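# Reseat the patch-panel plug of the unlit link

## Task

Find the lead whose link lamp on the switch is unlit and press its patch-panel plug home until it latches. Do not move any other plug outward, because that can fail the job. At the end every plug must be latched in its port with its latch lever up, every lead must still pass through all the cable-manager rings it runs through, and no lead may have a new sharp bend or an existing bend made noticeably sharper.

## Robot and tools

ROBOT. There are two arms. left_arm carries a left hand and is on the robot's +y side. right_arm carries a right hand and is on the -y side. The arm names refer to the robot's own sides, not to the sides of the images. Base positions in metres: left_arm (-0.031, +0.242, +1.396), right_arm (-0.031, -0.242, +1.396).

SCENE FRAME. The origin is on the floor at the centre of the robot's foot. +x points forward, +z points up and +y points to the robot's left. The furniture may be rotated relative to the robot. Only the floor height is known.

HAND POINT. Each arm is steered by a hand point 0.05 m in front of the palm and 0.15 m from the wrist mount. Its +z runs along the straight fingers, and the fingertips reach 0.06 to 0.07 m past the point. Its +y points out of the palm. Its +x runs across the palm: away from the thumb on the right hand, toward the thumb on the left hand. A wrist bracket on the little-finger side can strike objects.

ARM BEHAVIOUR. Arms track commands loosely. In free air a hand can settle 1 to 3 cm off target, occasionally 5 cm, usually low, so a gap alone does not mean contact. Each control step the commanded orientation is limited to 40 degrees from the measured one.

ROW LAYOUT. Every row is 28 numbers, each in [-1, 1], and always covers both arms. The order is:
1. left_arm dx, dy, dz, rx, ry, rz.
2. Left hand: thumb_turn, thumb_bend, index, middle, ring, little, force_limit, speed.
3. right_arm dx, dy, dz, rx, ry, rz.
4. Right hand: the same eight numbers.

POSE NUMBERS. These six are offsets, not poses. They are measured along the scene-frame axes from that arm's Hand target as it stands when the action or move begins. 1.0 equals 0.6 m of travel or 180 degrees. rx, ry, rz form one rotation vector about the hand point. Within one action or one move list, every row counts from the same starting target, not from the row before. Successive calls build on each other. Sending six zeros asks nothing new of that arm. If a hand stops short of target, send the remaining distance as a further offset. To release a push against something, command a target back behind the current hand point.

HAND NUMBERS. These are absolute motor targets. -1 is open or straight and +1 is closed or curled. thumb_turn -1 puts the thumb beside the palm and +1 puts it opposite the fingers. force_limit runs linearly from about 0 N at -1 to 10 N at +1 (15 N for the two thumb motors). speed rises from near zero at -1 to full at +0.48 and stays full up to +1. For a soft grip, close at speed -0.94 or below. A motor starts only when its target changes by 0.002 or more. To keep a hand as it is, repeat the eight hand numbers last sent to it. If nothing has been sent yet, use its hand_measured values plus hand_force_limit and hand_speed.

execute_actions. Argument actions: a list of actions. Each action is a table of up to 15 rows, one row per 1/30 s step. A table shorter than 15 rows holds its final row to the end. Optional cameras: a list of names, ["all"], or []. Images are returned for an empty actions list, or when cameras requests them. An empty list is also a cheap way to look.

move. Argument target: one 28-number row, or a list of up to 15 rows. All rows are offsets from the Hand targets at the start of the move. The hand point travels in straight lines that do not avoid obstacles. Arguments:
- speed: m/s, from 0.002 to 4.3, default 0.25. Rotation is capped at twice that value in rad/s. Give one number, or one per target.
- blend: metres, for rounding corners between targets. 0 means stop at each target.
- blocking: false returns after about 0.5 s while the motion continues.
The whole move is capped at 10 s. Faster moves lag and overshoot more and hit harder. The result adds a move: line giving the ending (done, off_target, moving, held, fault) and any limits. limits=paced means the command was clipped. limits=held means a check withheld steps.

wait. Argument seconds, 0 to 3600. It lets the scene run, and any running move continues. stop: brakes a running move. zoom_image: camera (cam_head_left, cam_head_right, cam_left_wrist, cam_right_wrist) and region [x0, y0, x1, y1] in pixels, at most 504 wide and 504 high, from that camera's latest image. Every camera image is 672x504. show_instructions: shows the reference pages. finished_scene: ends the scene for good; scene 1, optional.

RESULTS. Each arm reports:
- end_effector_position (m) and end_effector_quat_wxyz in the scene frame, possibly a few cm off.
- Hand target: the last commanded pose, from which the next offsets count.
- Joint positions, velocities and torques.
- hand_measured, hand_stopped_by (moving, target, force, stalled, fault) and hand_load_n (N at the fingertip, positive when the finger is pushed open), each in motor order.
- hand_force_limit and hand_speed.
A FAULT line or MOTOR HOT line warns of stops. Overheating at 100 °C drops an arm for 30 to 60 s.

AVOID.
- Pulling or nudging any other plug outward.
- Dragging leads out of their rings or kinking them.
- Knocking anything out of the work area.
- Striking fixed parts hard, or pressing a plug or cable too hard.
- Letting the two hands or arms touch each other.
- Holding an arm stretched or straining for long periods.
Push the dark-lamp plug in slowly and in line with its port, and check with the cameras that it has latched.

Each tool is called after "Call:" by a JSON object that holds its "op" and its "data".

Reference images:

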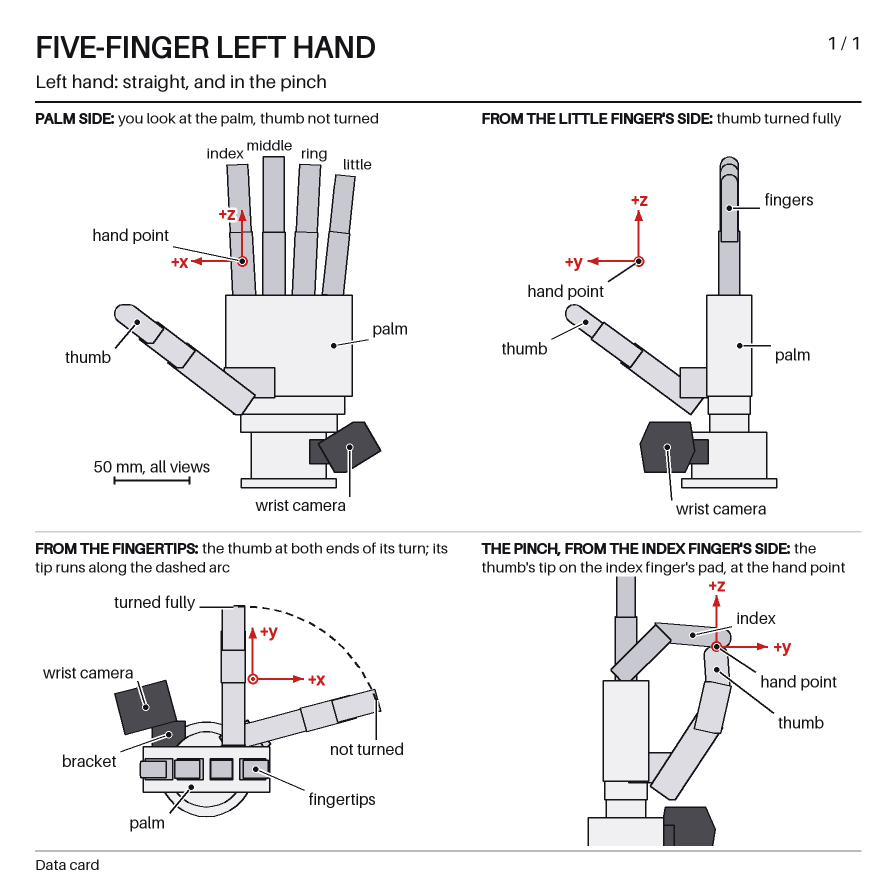

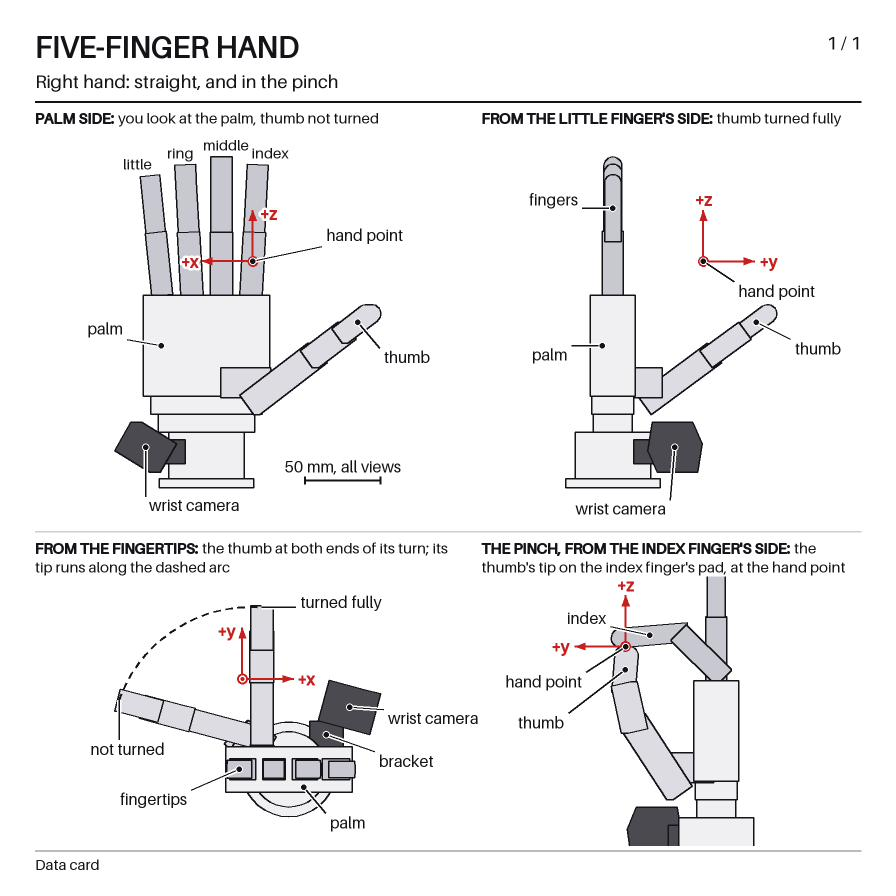

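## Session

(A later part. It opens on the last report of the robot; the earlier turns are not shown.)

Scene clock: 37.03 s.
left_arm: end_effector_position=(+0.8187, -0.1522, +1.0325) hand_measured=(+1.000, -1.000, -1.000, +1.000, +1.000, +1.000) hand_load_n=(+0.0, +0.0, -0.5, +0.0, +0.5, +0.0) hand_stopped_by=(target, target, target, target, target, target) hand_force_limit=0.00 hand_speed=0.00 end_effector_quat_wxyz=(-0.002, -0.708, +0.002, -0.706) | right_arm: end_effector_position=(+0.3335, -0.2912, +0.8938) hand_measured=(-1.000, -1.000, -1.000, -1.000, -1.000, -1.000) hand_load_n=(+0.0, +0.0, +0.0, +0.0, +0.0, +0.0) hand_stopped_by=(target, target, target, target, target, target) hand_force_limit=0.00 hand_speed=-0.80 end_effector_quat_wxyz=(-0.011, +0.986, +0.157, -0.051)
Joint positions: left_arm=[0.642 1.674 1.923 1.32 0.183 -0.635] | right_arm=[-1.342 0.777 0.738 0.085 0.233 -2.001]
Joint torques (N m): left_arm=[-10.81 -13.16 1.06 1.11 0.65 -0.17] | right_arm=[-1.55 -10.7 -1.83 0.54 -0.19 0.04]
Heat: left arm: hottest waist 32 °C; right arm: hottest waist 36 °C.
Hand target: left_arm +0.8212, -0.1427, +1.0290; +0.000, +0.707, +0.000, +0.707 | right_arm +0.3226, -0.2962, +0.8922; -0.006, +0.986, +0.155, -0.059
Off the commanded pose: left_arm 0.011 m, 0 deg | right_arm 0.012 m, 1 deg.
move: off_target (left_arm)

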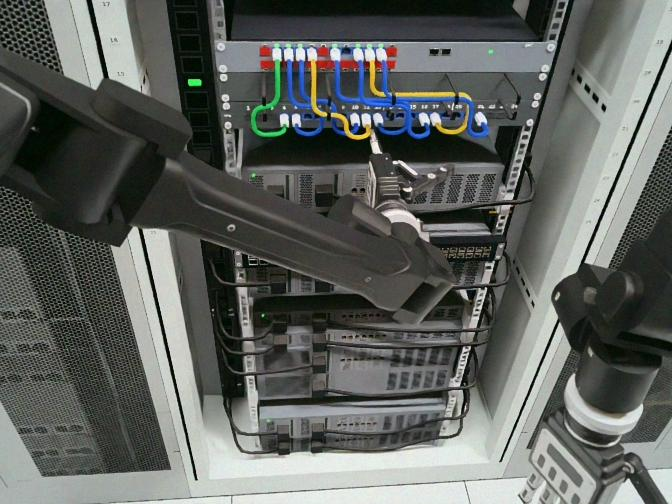

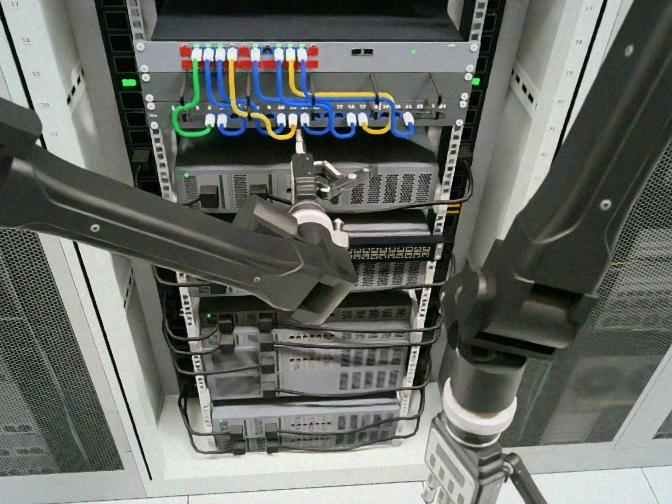

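Call:
{"op": "move", "data": {"target": [-0.025,0.008,0.015,0,0,0,1,-1,-1,1,1,1,0,0,0,0,0,0,0,0,-1,-1,-1,-1,-1,-1,0,-0.8], "speed": 0.03, "cameras": ["cam_head_left","cam_head_right"]}}

Call:
{"op": "zoom_image", "data": {"camera": "cam_head_left", "region": [340, 95, 400, 155]}}

Call:
{"op": "zoom_image", "data": {"camera": "cam_head_right", "region": [265, 95, 325, 155]}}

Scene clock: 38.27 s.
left_arm: end_effector_position=(+0.8035, -0.1508, +1.0368) hand_measured=(+1.000, -1.000, -1.000, +1.000, +1.000, +1.000) hand_load_n=(-0.5, +0.0, +0.0, +0.0, +0.0, +0.0) hand_stopped_by=(target, target, target, target, target, target) hand_force_limit=0.00 hand_speed=0.00 end_effector_quat_wxyz=(-0.008, -0.711, +0.005, -0.703) | right_arm: end_effector_position=(+0.3335, -0.2912, +0.8938) hand_measured=(-1.000, -1.000, -1.000, -1.000, -1.000, -1.000) hand_load_n=(+0.0, +0.0, +0.0, +0.0, +0.0, +0.5) hand_stopped_by=(target, target, target, target, target, target) hand_force_limit=0.00 hand_speed=-0.80 end_effector_quat_wxyz=(-0.011, +0.986, +0.157, -0.051)
Joint positions: left_arm=[0.643 1.64 1.841 1.351 0.183 -0.635] | right_arm=[-1.342 0.777 0.738 0.085 0.233 -2.001]
Joint torques (N m): left_arm=[-11.05 -12.92 0.31 1.73 0.65 -0.19] | right_arm=[-1.49 -10.75 -1.81 0.59 -0.2 0.05]
Heat: left arm: hottest waist 32 °C; right arm: hottest waist 36 °C.
Hand target: left_arm +0.8063, -0.1378, +1.0380; +0.000, +0.707, +0.000, +0.707 | right_arm +0.3226, -0.2962, +0.8922; -0.006, +0.986, +0.155, -0.059
Off the commanded pose: left_arm 0.013 m, 1 deg | right_arm 0.012 m, 1 deg.
move: off_target (left_arm)

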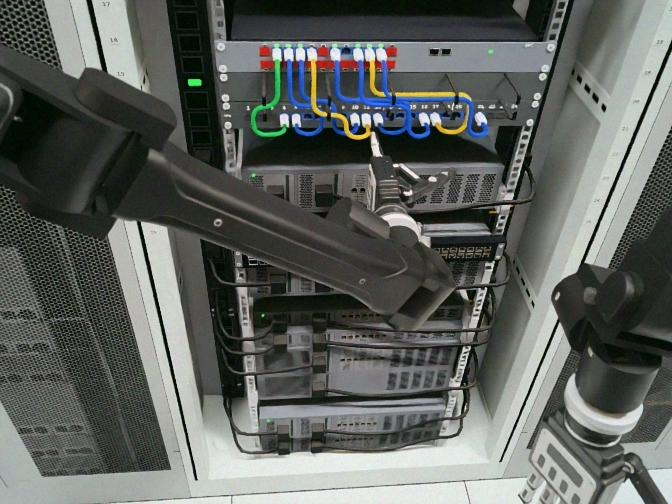

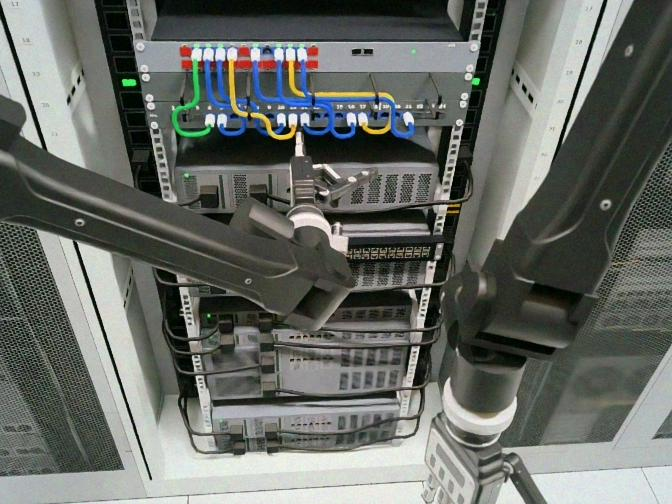

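Scaled by 8.400 from the camera's image (finer frame: 960x720).

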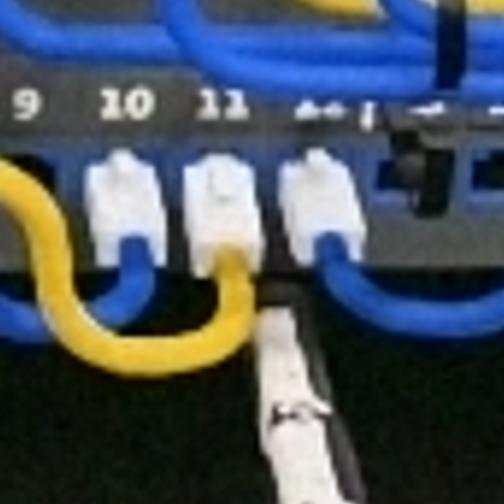

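Scaled by 8.400 from the camera's image (finer frame: 960x720).

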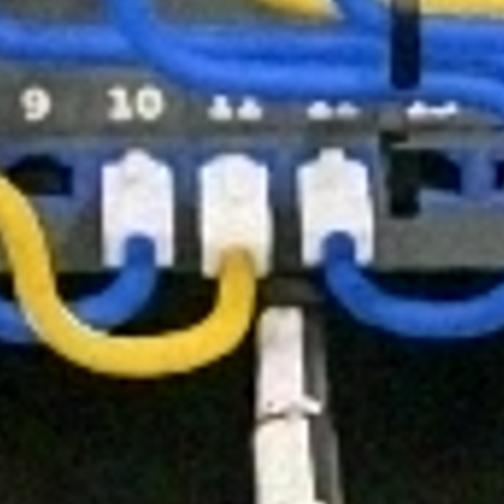

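Call:
{"op": "move", "data": {"target": [[-0.04,0,0.01,0,0,0,1,-1,-1,1,1,1,0,0,0,0,0,0,0,0,-1,-1,-1,-1,-1,-1,0,-0.8],[-0.04,0.013,0.02,0,0,0,1,-1,-1,1,1,1,0,0,0,0,0,0,0,0,-1,-1,-1,-1,-1,-1,0,-0.8],[-0.04,-0.022,-0.01,0,0,0,1,-1,-1,1,1,1,0,0,0,0,0,0,0,0,-1,-1,-1,-1,-1,-1,0,-0.8]], "speed": 0.03, "cameras": ["cam_head_left","cam_head_right"]}}

Call:
{"op": "zoom_image", "data": {"camera": "cam_head_left", "region": [340, 95, 400, 155]}}

Call:
{"op": "zoom_image", "data": {"camera": "cam_head_right", "region": [265, 95, 325, 155]}}

Scene clock: 41.83 s.
left_arm: end_effector_position=(+0.7841, -0.1534, +1.0394) hand_measured=(+1.000, -1.000, -1.000, +1.000, +1.000, +1.000) hand_load_n=(+0.0, +0.0, +0.0, +0.0, +0.0, +0.0) hand_stopped_by=(target, target, target, target, target, target) hand_force_limit=0.00 hand_speed=0.00 end_effector_quat_wxyz=(-0.001, -0.707, +0.001, -0.707) | right_arm: end_effector_position=(+0.3335, -0.2912, +0.8938) hand_measured=(-1.000, -1.000, -1.000, -1.000, -1.000, -1.000) hand_load_n=(+0.0, +0.0, +0.0, +0.0, +0.0, +0.0) hand_stopped_by=(target, target, target, target, target, target) hand_force_limit=0.00 hand_speed=-0.80 end_effector_quat_wxyz=(-0.011, +0.986, +0.157, -0.051)
Joint positions: left_arm=[0.643 1.647 1.795 1.424 0.183 -0.635] | right_arm=[-1.342 0.777 0.738 0.085 0.233 -2.001]
Joint torques (N m): left_arm=[-11.46 -10.23 1.21 1.2 0.66 -0.24] | right_arm=[-1.55 -10.64 -1.85 0.61 -0.2 0.05]
Heat: left arm: hottest waist 32 °C; right arm: hottest elbow 36 °C.
Hand target: left_arm +0.7823, -0.1510, +1.0321; +0.000, +0.707, +0.000, +0.707 | right_arm +0.3226, -0.2962, +0.8922; -0.006, +0.986, +0.155, -0.059
Off the commanded pose: left_arm 0.008 m, 0 deg | right_arm 0.012 m, 1 deg.
move: done

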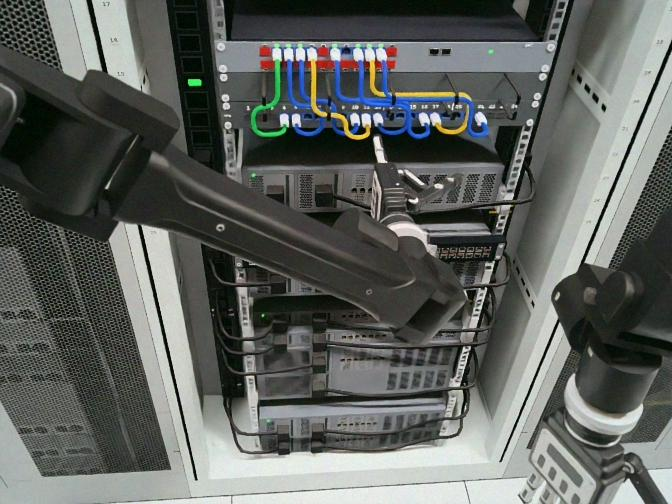

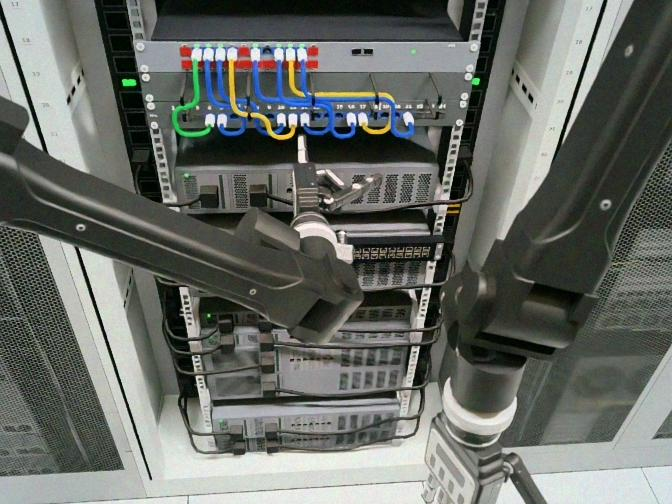

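Scaled by 8.400 from the camera's image (finer frame: 960x720).

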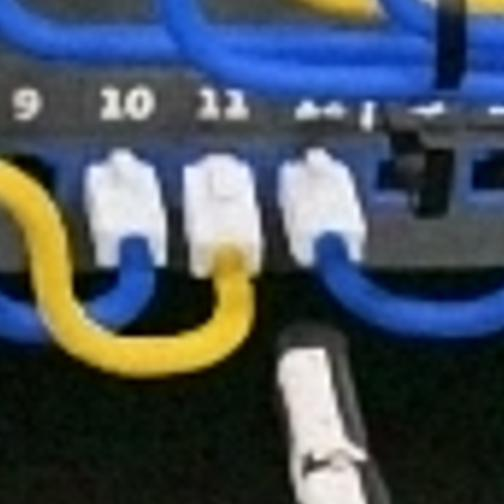

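Scaled by 8.400 from the camera's image (finer frame: 960x720).

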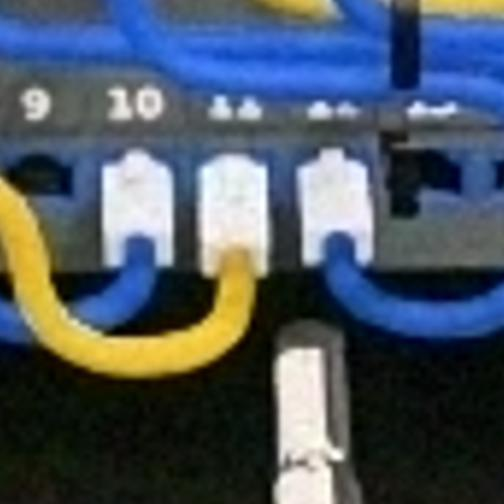

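Call:
{"op": "move", "data": {"target": [[-0.012,0.05,0.075,0,0,0,1,-1,-1,1,1,1,0,0,0,0,0,0,0,0,-1,-1,-1,-1,-1,-1,0,-0.8],[-0.012,-0.002,0.0,0,0,0,1,-1,-1,1,1,1,0,0,0,0,0,0,0,0,-1,-1,-1,-1,-1,-1,0,-0.8]], "speed": 0.05, "cameras": ["cam_head_left","cam_head_right"]}}

Call:
{"op": "zoom_image", "data": {"camera": "cam_head_left", "region": [340, 95, 400, 155]}}

Call:
{"op": "zoom_image", "data": {"camera": "cam_head_right", "region": [265, 95, 325, 155]}}

Scene clock: 45.47 s.
left_arm: end_effector_position=(+0.7841, -0.1434, +1.0521) hand_measured=(+1.000, -1.000, -1.000, +1.000, +1.000, +1.000) hand_load_n=(+0.0, +0.0, +0.0, +0.0, +0.0, +0.0) hand_stopped_by=(target, target, target, target, target, target) hand_force_limit=0.00 hand_speed=0.00 end_effector_quat_wxyz=(+0.006, -0.697, -0.009, -0.717) | right_arm: end_effector_position=(+0.3335, -0.2912, +0.8938) hand_measured=(-1.000, -1.000, -1.000, -1.000, -1.000, -1.000) hand_load_n=(+0.0, +0.0, +0.0, +0.0, +0.0, +0.0) hand_stopped_by=(target, target, target, target, target, target) hand_force_limit=0.00 hand_speed=-0.80 end_effector_quat_wxyz=(-0.011, +0.986, +0.157, -0.051)
Joint positions: left_arm=[0.638 1.631 1.774 1.466 0.193 -0.641] | right_arm=[-1.342 0.777 0.738 0.085 0.233 -2.001]
Joint torques (N m): left_arm=[-10.52 -9.88 1.29 0.35 0.21 -0.16] | right_arm=[-1.61 -10.75 -1.83 0.54 -0.19 0.04]
Heat: left arm: hottest waist 32 °C; right arm: hottest elbow 36 °C.
Hand target: left_arm +0.7750, -0.1523, +1.0319; +0.000, +0.707, +0.000, +0.707 | right_arm +0.3226, -0.2962, +0.8922; -0.006, +0.986, +0.155, -0.059
Off the commanded pose: left_arm 0.024 m, 2 deg | right_arm 0.012 m, 1 deg.
move: off_target (left_arm)

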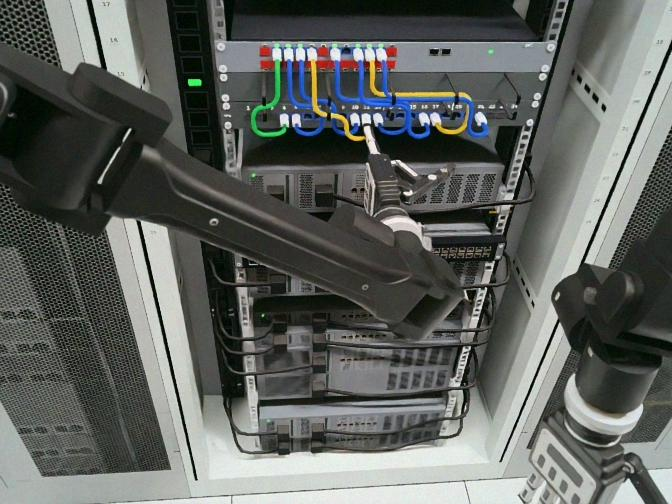

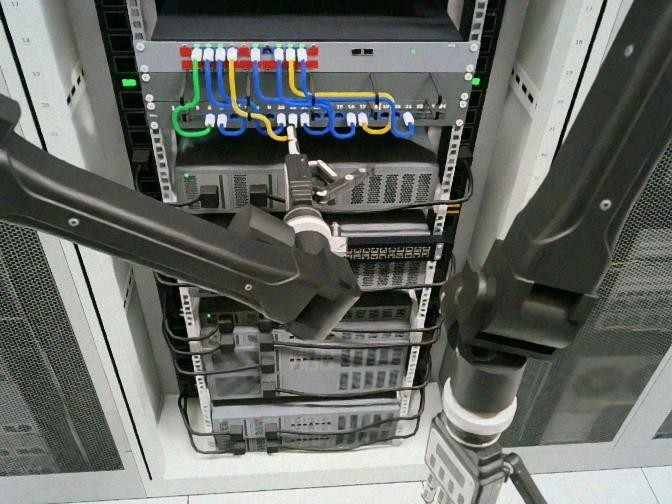

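Scaled by 8.400 from the camera's image (finer frame: 960x720).

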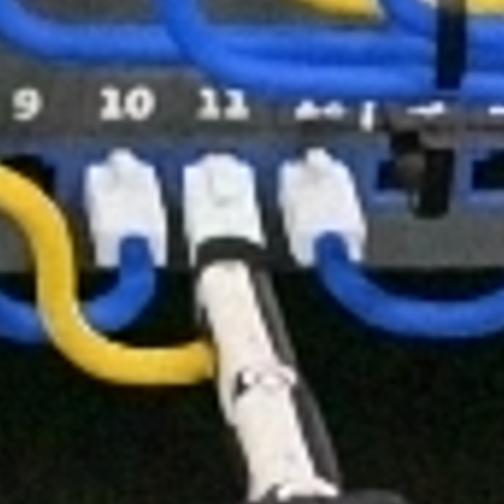

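Scaled by 8.400 from the camera's image (finer frame: 960x720).

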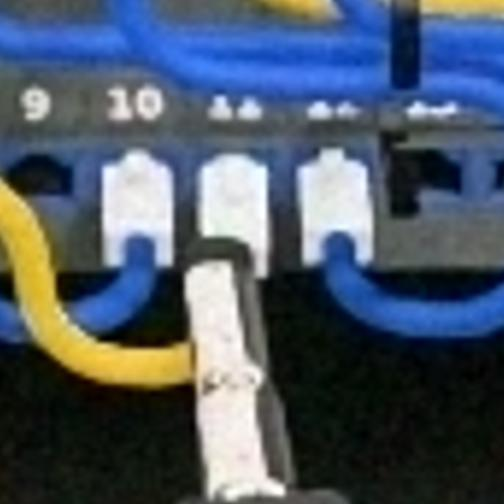

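Call:
{"op": "move", "data": {"target": [[0.0,0.01,0.075,0,0,0,1,-1,-1,1,1,1,0,0,0,0,0,0,0,0,-1,-1,-1,-1,-1,-1,0,-0.8],[-0.01,-0.008,0.06,0,0,0,1,-1,-1,1,1,1,0,0,0,0,0,0,0,0,-1,-1,-1,-1,-1,-1,0,-0.8]], "speed": 0.05, "cameras": ["cam_head_left","cam_head_right"]}}

Call:
{"op": "zoom_image", "data": {"camera": "cam_head_left", "region": [340, 95, 400, 155]}}

Call:
{"op": "zoom_image", "data": {"camera": "cam_head_right", "region": [265, 95, 325, 155]}}

Scene clock: 48.07 s.
left_arm: end_effector_position=(+0.7680, -0.1550, +1.0636) hand_measured=(+1.000, -1.000, -1.000, +1.000, +1.000, +1.000) hand_load_n=(+0.0, +0.0, +0.0, +0.5, +0.0, +0.0) hand_stopped_by=(target, target, target, target, target, target) hand_force_limit=0.00 hand_speed=0.00 end_effector_quat_wxyz=(-0.005, -0.709, +0.004, -0.705) | right_arm: end_effector_position=(+0.3335, -0.2912, +0.8938) hand_measured=(-1.000, -1.000, -1.000, -1.000, -1.000, -1.000) hand_load_n=(+0.0, +0.0, +0.0, +0.0, +0.0, +0.0) hand_stopped_by=(target, target, target, target, target, target) hand_force_limit=0.00 hand_speed=-0.80 end_effector_quat_wxyz=(-0.011, +0.986, +0.157, -0.051)
Joint positions: left_arm=[0.607 1.597 1.683 1.468 0.184 -0.597] | right_arm=[-1.342 0.777 0.738 0.085 0.233 -2.001]
Joint torques (N m): left_arm=[-12.92 -10.34 0.75 1.47 0.61 0.02] | right_arm=[-1.79 -10.58 -1.84 0.58 -0.19 0.05]
Heat: left arm: hottest waist 32 °C; right arm: hottest elbow 36 °C.
Hand target: left_arm +0.7691, -0.1569, +1.0680; +0.000, +0.707, +0.000, +0.707 | right_arm +0.3226, -0.2962, +0.8922; -0.006, +0.986, +0.155, -0.059
Off the commanded pose: left_arm 0.005 m, 1 deg | right_arm 0.012 m, 1 deg.
move: done

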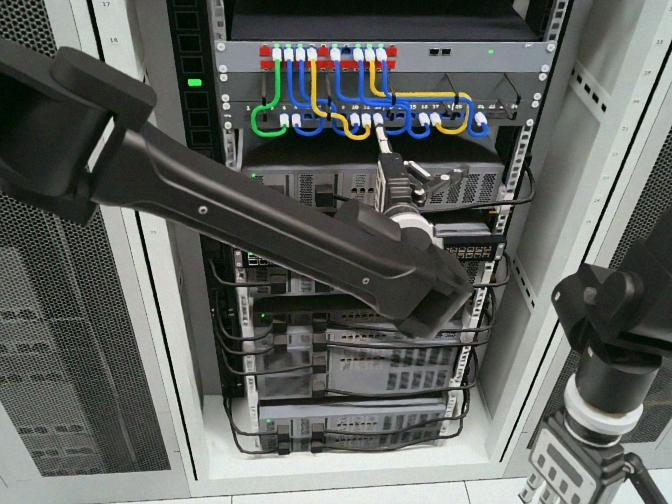

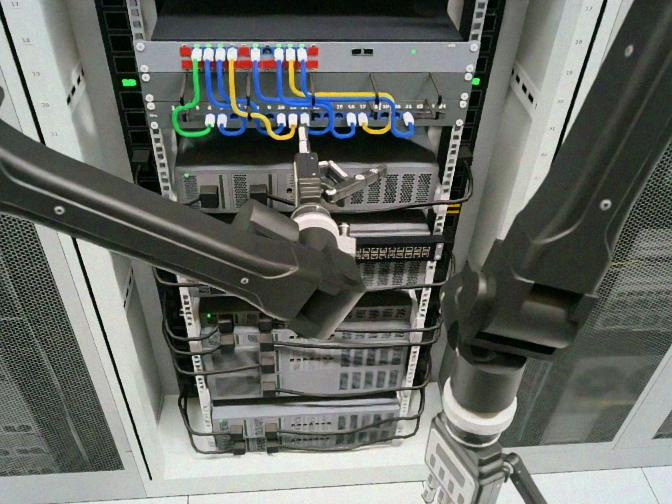

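Scaled by 8.400 from the camera's image (finer frame: 960x720).

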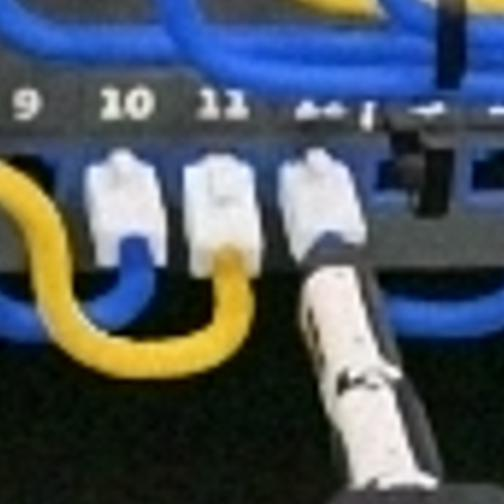

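Scaled by 8.400 from the camera's image (finer frame: 960x720).

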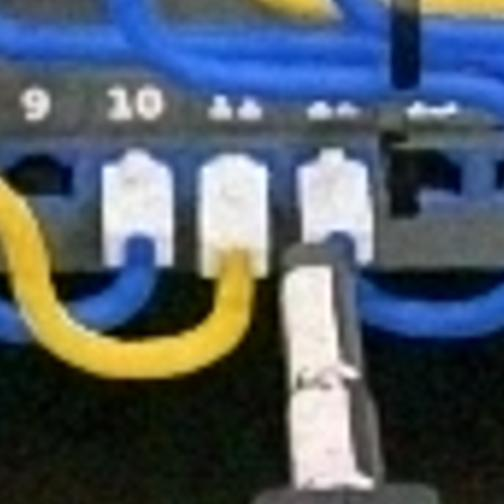

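Call:
{"op": "move", "data": {"target": [[0.0,0.0065,-0.05,0,0,0,1,-1,-1,1,1,1,0,0,0,0,0,0,0,0,-1,-1,-1,-1,-1,-1,0,-0.8],[0.0515,0.008,-0.0633,0,0,0,1,-1,-1,1,1,1,0,0,0,0,0,0,0,0,-1,-1,-1,-1,-1,-1,0,-0.8]], "speed": 0.03, "cameras": ["cam_head_left","cam_head_right"]}}

Call:
{"op": "zoom_image", "data": {"camera": "cam_head_left", "region": [340, 95, 400, 155]}}

Call:
{"op": "zoom_image", "data": {"camera": "cam_head_right", "region": [265, 95, 325, 155]}}

Scene clock: 51.37 s.
left_arm: end_effector_position=(+0.8015, -0.1515, +1.0395) hand_measured=(+1.000, -1.000, -1.000, +1.000, +1.000, +1.000) hand_load_n=(+0.0, +0.0, +0.0, +0.0, +0.0, +0.0) hand_stopped_by=(target, target, target, target, target, target) hand_force_limit=0.00 hand_speed=0.00 end_effector_quat_wxyz=(+0.004, -0.704, -0.002, -0.710) | right_arm: end_effector_position=(+0.3335, -0.2912, +0.8938) hand_measured=(-1.000, -1.000, -1.000, -1.000, -1.000, -1.000) hand_load_n=(+0.0, +0.0, +0.0, +0.0, +0.0, +0.0) hand_stopped_by=(target, target, target, target, target, target) hand_force_limit=0.00 hand_speed=-0.80 end_effector_quat_wxyz=(-0.011, +0.986, +0.157, -0.051)
Joint positions: left_arm=[0.638 1.661 1.858 1.39 0.183 -0.63] | right_arm=[-1.342 0.777 0.738 0.085 0.233 -2.001]
Joint torques (N m): left_arm=[-11.11 -11.75 1.83 0.46 0.65 -0.22] | right_arm=[-1.73 -10.58 -1.85 0.58 -0.21 0.06]
Heat: left arm: hottest waist 33 °C; right arm: hottest elbow 36 °C.
Hand target: left_arm +0.7999, -0.1522, +1.0299; +0.000, +0.707, +0.000, +0.707 | right_arm +0.3226, -0.2962, +0.8922; -0.006, +0.986, +0.155, -0.059
Off the commanded pose: left_arm 0.010 m, 1 deg | right_arm 0.012 m, 1 deg.
move: done

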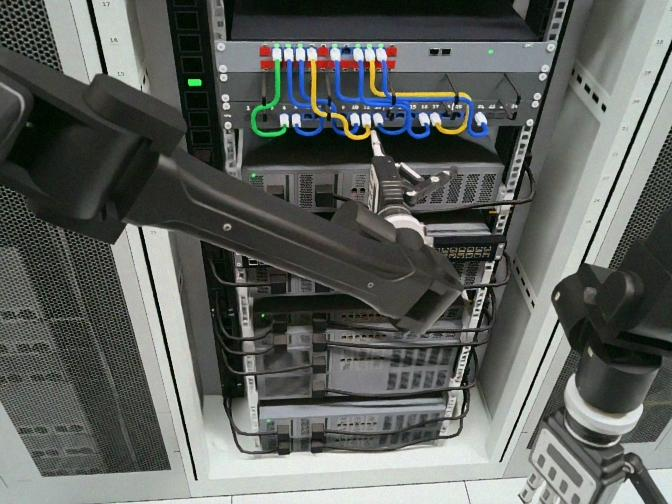

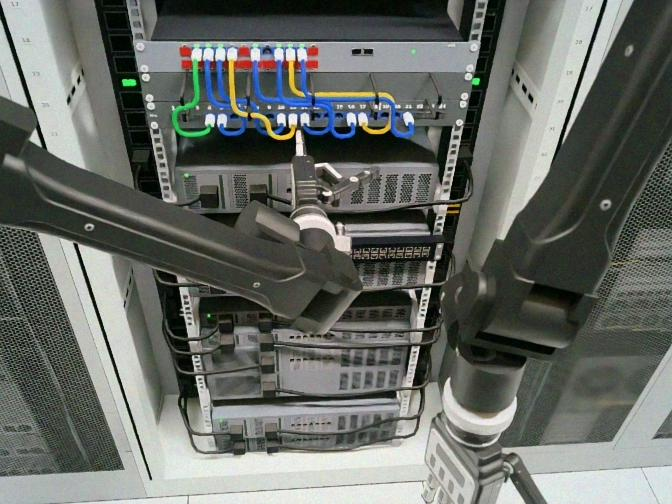

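Scaled by 8.400 from the camera's image (finer frame: 960x720).

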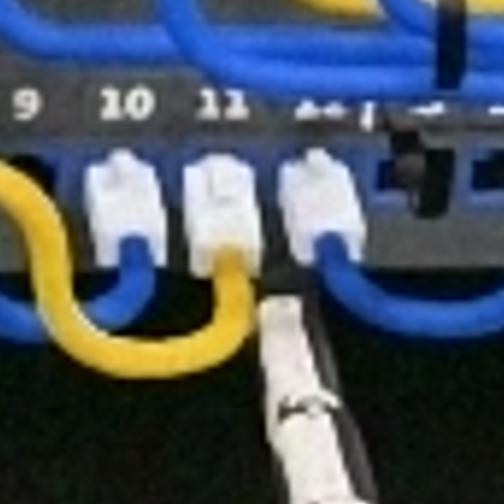

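Scaled by 8.400 from the camera's image (finer frame: 960x720).

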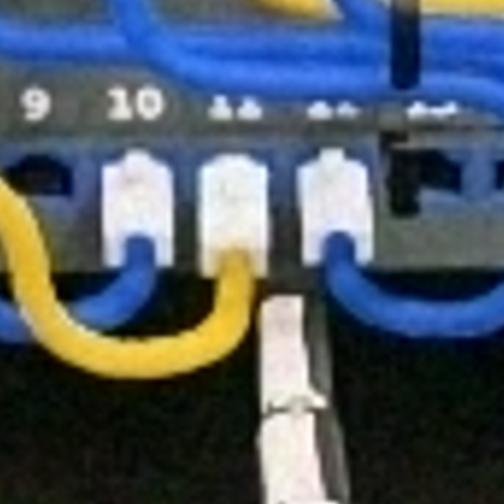

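Call:
{"op": "move", "data": {"target": [[0.02,0.002,0,0,0,0,1,-1,-1,1,1,1,0,0,0,0,0,0,0,0,-1,-1,-1,-1,-1,-1,0,-0.8],[0.035,0.006,0,0,0,0,1,-1,-1,1,1,1,0,0,0,0,0,0,0,0,-1,-1,-1,-1,-1,-1,0,-0.8]], "speed": 0.02, "cameras": ["cam_head_left","cam_head_right"]}}

Call:
{"op": "zoom_image", "data": {"camera": "cam_head_left", "region": [340, 95, 400, 155]}}

Call:
{"op": "zoom_image", "data": {"camera": "cam_head_right", "region": [265, 95, 325, 155]}}

Scene clock: 53.37 s.
left_arm: end_effector_position=(+0.8228, -0.1460, +1.0386) hand_measured=(+1.000, -1.000, -1.000, +1.000, +1.000, +1.000) hand_load_n=(+0.0, +0.0, +0.0, +0.0, +0.0, +0.0) hand_stopped_by=(target, target, target, target, target, target) hand_force_limit=0.00 hand_speed=0.00 end_effector_quat_wxyz=(+0.005, -0.704, -0.003, -0.710) | right_arm: end_effector_position=(+0.3335, -0.2912, +0.8938) hand_measured=(-1.000, -1.000, -1.000, -1.000, -1.000, -1.000) hand_load_n=(+0.0, +0.0, +0.0, +0.0, +0.0, +0.0) hand_stopped_by=(target, target, target, target, target, target) hand_force_limit=0.00 hand_speed=-0.80 end_effector_quat_wxyz=(-0.011, +0.986, +0.157, -0.051)
Joint positions: left_arm=[0.638 1.665 1.921 1.332 0.183 -0.63] | right_arm=[-1.342 0.777 0.738 0.085 0.233 -2.001]
Joint torques (N m): left_arm=[-11.81 -11.58 2.21 0.32 0.64 -0.18] | right_arm=[-1.61 -10.58 -1.81 0.57 -0.2 0.05]
Heat: left arm: hottest waist 33 °C; right arm: hottest elbow 36 °C.
Hand target: left_arm +0.8209, -0.1486, +1.0300; +0.000, +0.707, +0.000, +0.707 | right_arm +0.3226, -0.2962, +0.8922; -0.006, +0.986, +0.155, -0.059
Off the commanded pose: left_arm 0.009 m, 1 deg | right_arm 0.012 m, 1 deg.
move: done

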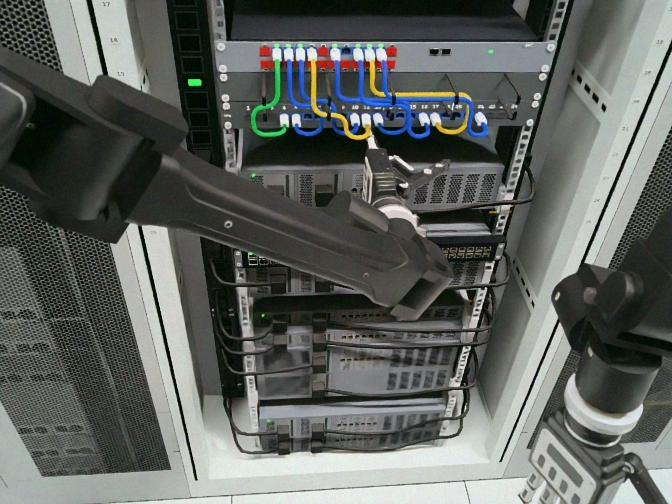

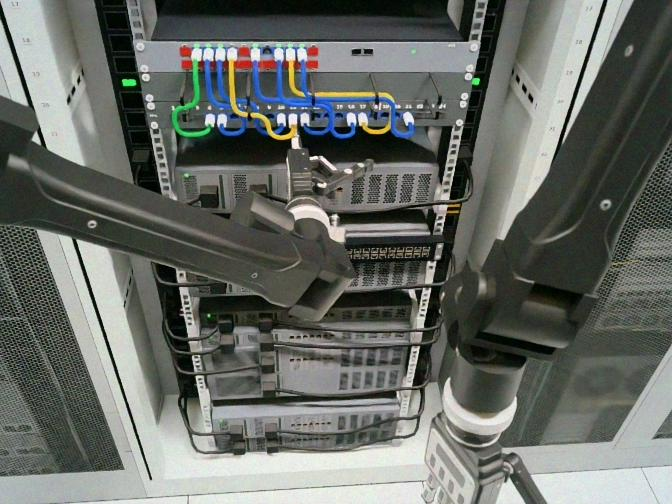

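Scaled by 8.400 from the camera's image (finer frame: 960x720).

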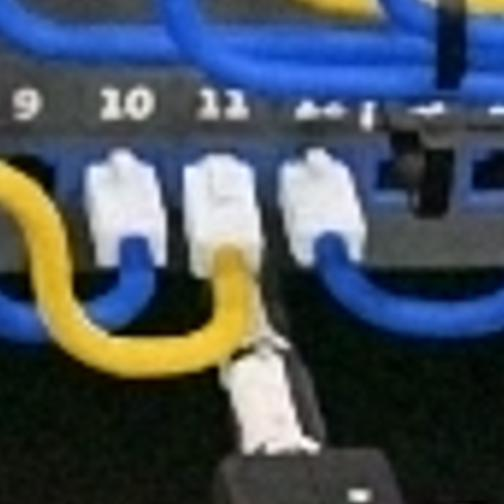

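Scaled by 8.400 from the camera's image (finer frame: 960x720).

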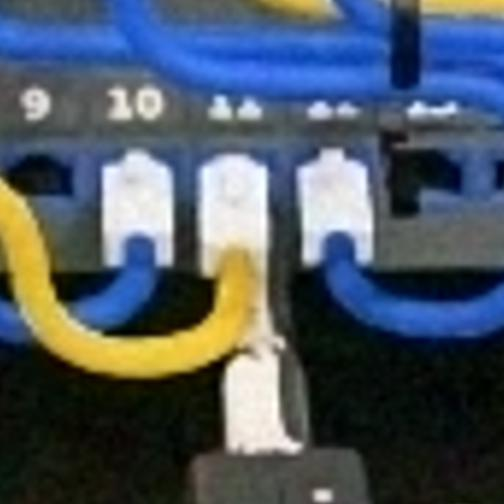

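Call:
{"op": "move", "data": {"target": [0.012,-0.002,0.005,0,0,0,1,-1,-1,1,1,1,0,0,0,0,0,0,0,0,-1,-1,-1,-1,-1,-1,0,-0.8], "speed": 0.02, "cameras": ["cam_head_left","cam_head_right"]}}

Call:
{"op": "zoom_image", "data": {"camera": "cam_head_left", "region": [340, 95, 400, 155]}}

Call:
{"op": "zoom_image", "data": {"camera": "cam_head_right", "region": [265, 95, 325, 155]}}

Scene clock: 54.40 s.
left_arm: end_effector_position=(+0.8245, -0.1478, +1.0374) hand_measured=(+1.000, -1.000, -1.000, +1.000, +1.000, +1.000) hand_load_n=(+0.0, +0.0, +0.0, +0.0, +0.0, +0.0) hand_stopped_by=(target, target, target, target, target, target) hand_force_limit=0.00 hand_speed=0.00 end_effector_quat_wxyz=(+0.003, -0.704, -0.002, -0.710) | right_arm: end_effector_position=(+0.3335, -0.2912, +0.8938) hand_measured=(-1.000, -1.000, -1.000, -1.000, -1.000, -1.000) hand_load_n=(+0.0, +0.0, +0.0, +0.0, +0.5, +0.0) hand_stopped_by=(target, target, target, target, target, target) hand_force_limit=0.00 hand_speed=-0.80 end_effector_quat_wxyz=(-0.011, +0.986, +0.157, -0.051)
Joint positions: left_arm=[0.638 1.67 1.933 1.322 0.185 -0.63] | right_arm=[-1.342 0.777 0.738 0.085 0.233 -2.001]
Joint torques (N m): left_arm=[-12.22 -12.16 2.73 0.05 0.56 -0.11] | right_arm=[-1.79 -10.58 -1.81 0.58 -0.2 0.05]
Heat: left arm: hottest waist 33 °C; right arm: hottest elbow 36 °C.
Hand target: left_arm +0.8282, -0.1497, +1.0330; +0.000, +0.707, +0.000, +0.707 | right_arm +0.3226, -0.2962, +0.8922; -0.006, +0.986, +0.155, -0.059
Off the commanded pose: left_arm 0.006 m, 1 deg | right_arm 0.012 m, 1 deg.
move: done

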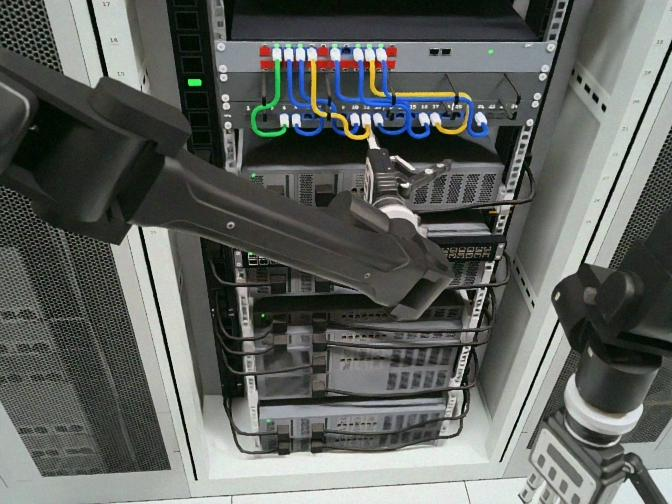

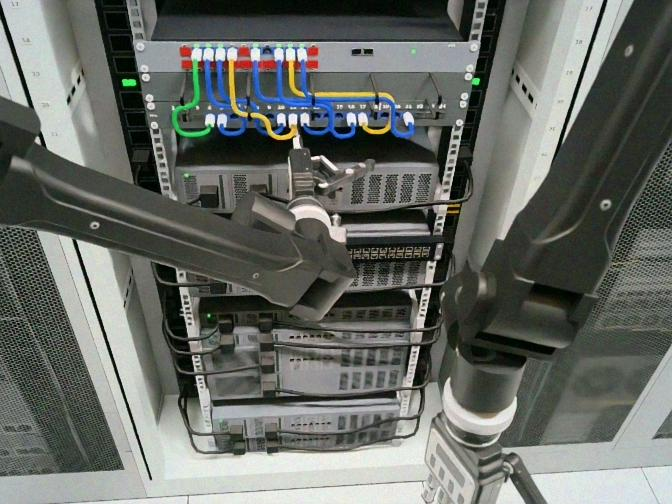

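Scaled by 8.400 from the camera's image (finer frame: 960x720).

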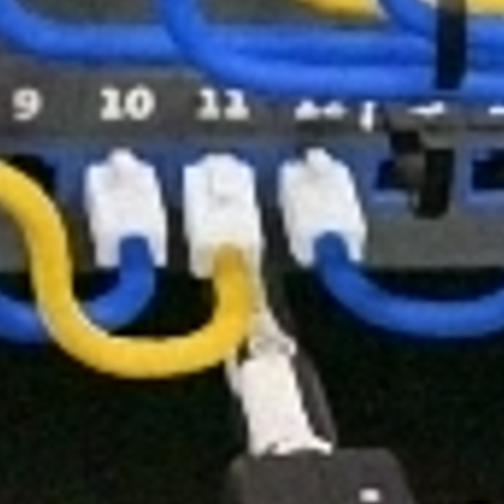

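Scaled by 8.400 from the camera's image (finer frame: 960x720).

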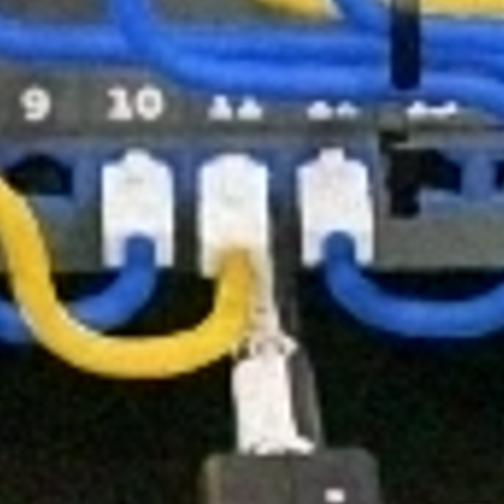

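Call:
{"op": "move", "data": {"target": [0.012,0.0,0.0,0,0,0,1,-1,-1,1,1,1,0,0,0,0,0,0,0,0,-1,-1,-1,-1,-1,-1,0,-0.8], "speed": 0.02, "cameras": ["cam_head_left","cam_head_right"]}}

Call:
{"op": "zoom_image", "data": {"camera": "cam_head_left", "region": [340, 95, 400, 155]}}

Call:
{"op": "zoom_image", "data": {"camera": "cam_head_right", "region": [265, 95, 325, 155]}}

Scene clock: 55.27 s.
left_arm: end_effector_position=(+0.8253, -0.1496, +1.0361) hand_measured=(+1.000, -1.000, -1.000, +1.000, +1.000, +1.000) hand_load_n=(+0.0, +0.0, +0.5, +0.0, +0.0, +0.0) hand_stopped_by=(target, target, target, target, target, target) hand_force_limit=0.00 hand_speed=0.00 end_effector_quat_wxyz=(+0.004, -0.703, -0.002, -0.711) | right_arm: end_effector_position=(+0.3335, -0.2912, +0.8938) hand_measured=(-1.000, -1.000, -1.000, -1.000, -1.000, -1.000) hand_load_n=(+0.0, +0.0, +0.0, +0.0, +0.0, +0.0) hand_stopped_by=(target, target, target, target, target, target) hand_force_limit=0.00 hand_speed=-0.80 end_effector_quat_wxyz=(-0.011, +0.986, +0.157, -0.051)
Joint positions: left_arm=[0.638 1.68 1.947 1.32 0.186 -0.63] | right_arm=[-1.342 0.777 0.738 0.085 0.233 -2.001]
Joint torques (N m): left_arm=[-12.4 -12.34 3.66 -0.68 0.57 -0.08] | right_arm=[-1.73 -10.52 -1.83 0.57 -0.19 0.05]
Heat: left arm: hottest waist 33 °C; right arm: hottest elbow 36 °C.
Hand target: left_arm +0.8353, -0.1499, +1.0330; +0.000, +0.707, +0.000, +0.707 | right_arm +0.3226, -0.2962, +0.8922; -0.006, +0.986, +0.155, -0.059
Off the commanded pose: left_arm 0.011 m, 1 deg | right_arm 0.012 m, 1 deg.
move: off_target (left_arm)

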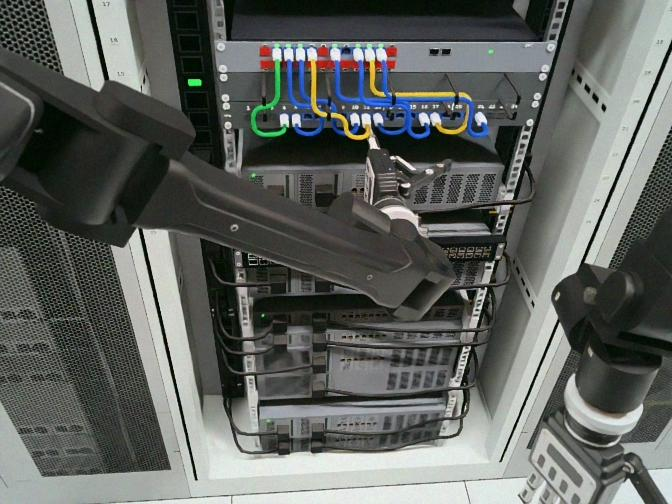

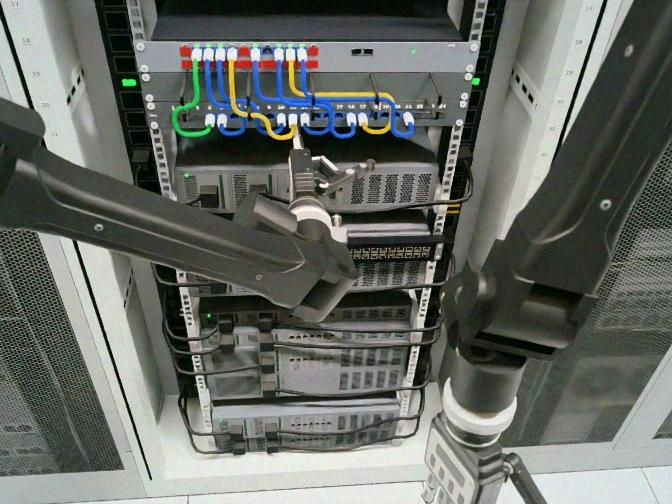

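Scaled by 8.400 from the camera's image (finer frame: 960x720).

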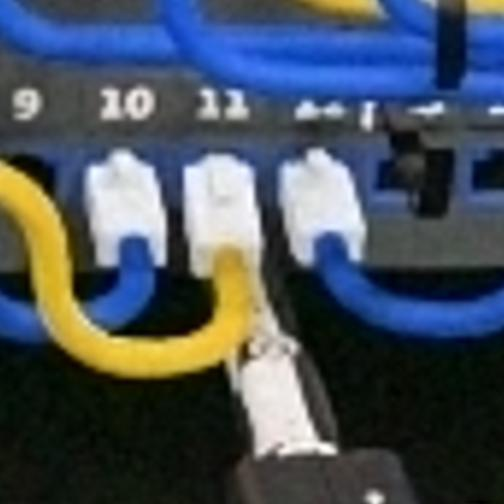

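Scaled by 8.400 from the camera's image (finer frame: 960x720).

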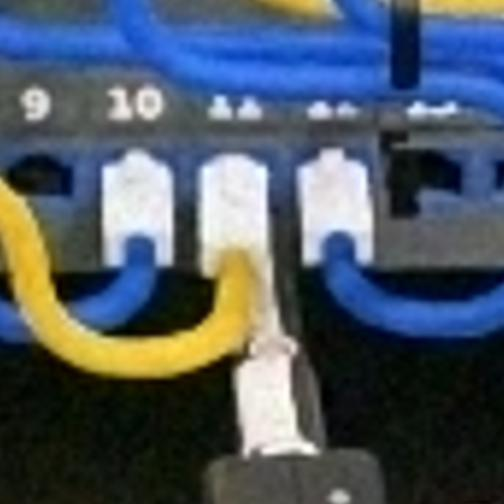

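Call:
{"op": "zoom_image", "data": {"camera": "cam_head_right", "region": [285, 105, 315, 140]}}

Call:
{"op": "zoom_image", "data": {"camera": "cam_head_left", "region": [357, 105, 387, 140]}}

Scaled by 14.400 from the camera's image (finer frame: 960x720).

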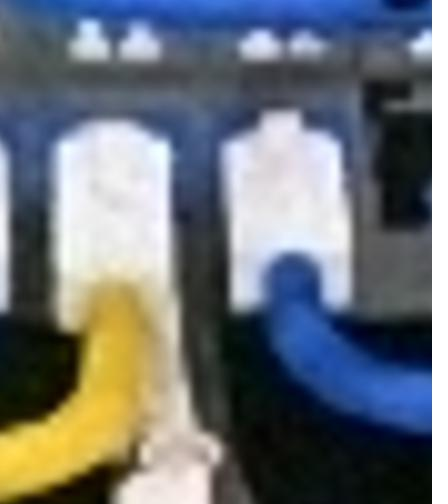

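Scaled by 14.400 from the camera's image (finer frame: 960x720).

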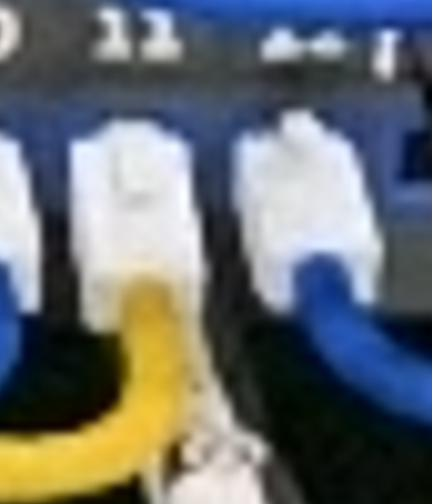

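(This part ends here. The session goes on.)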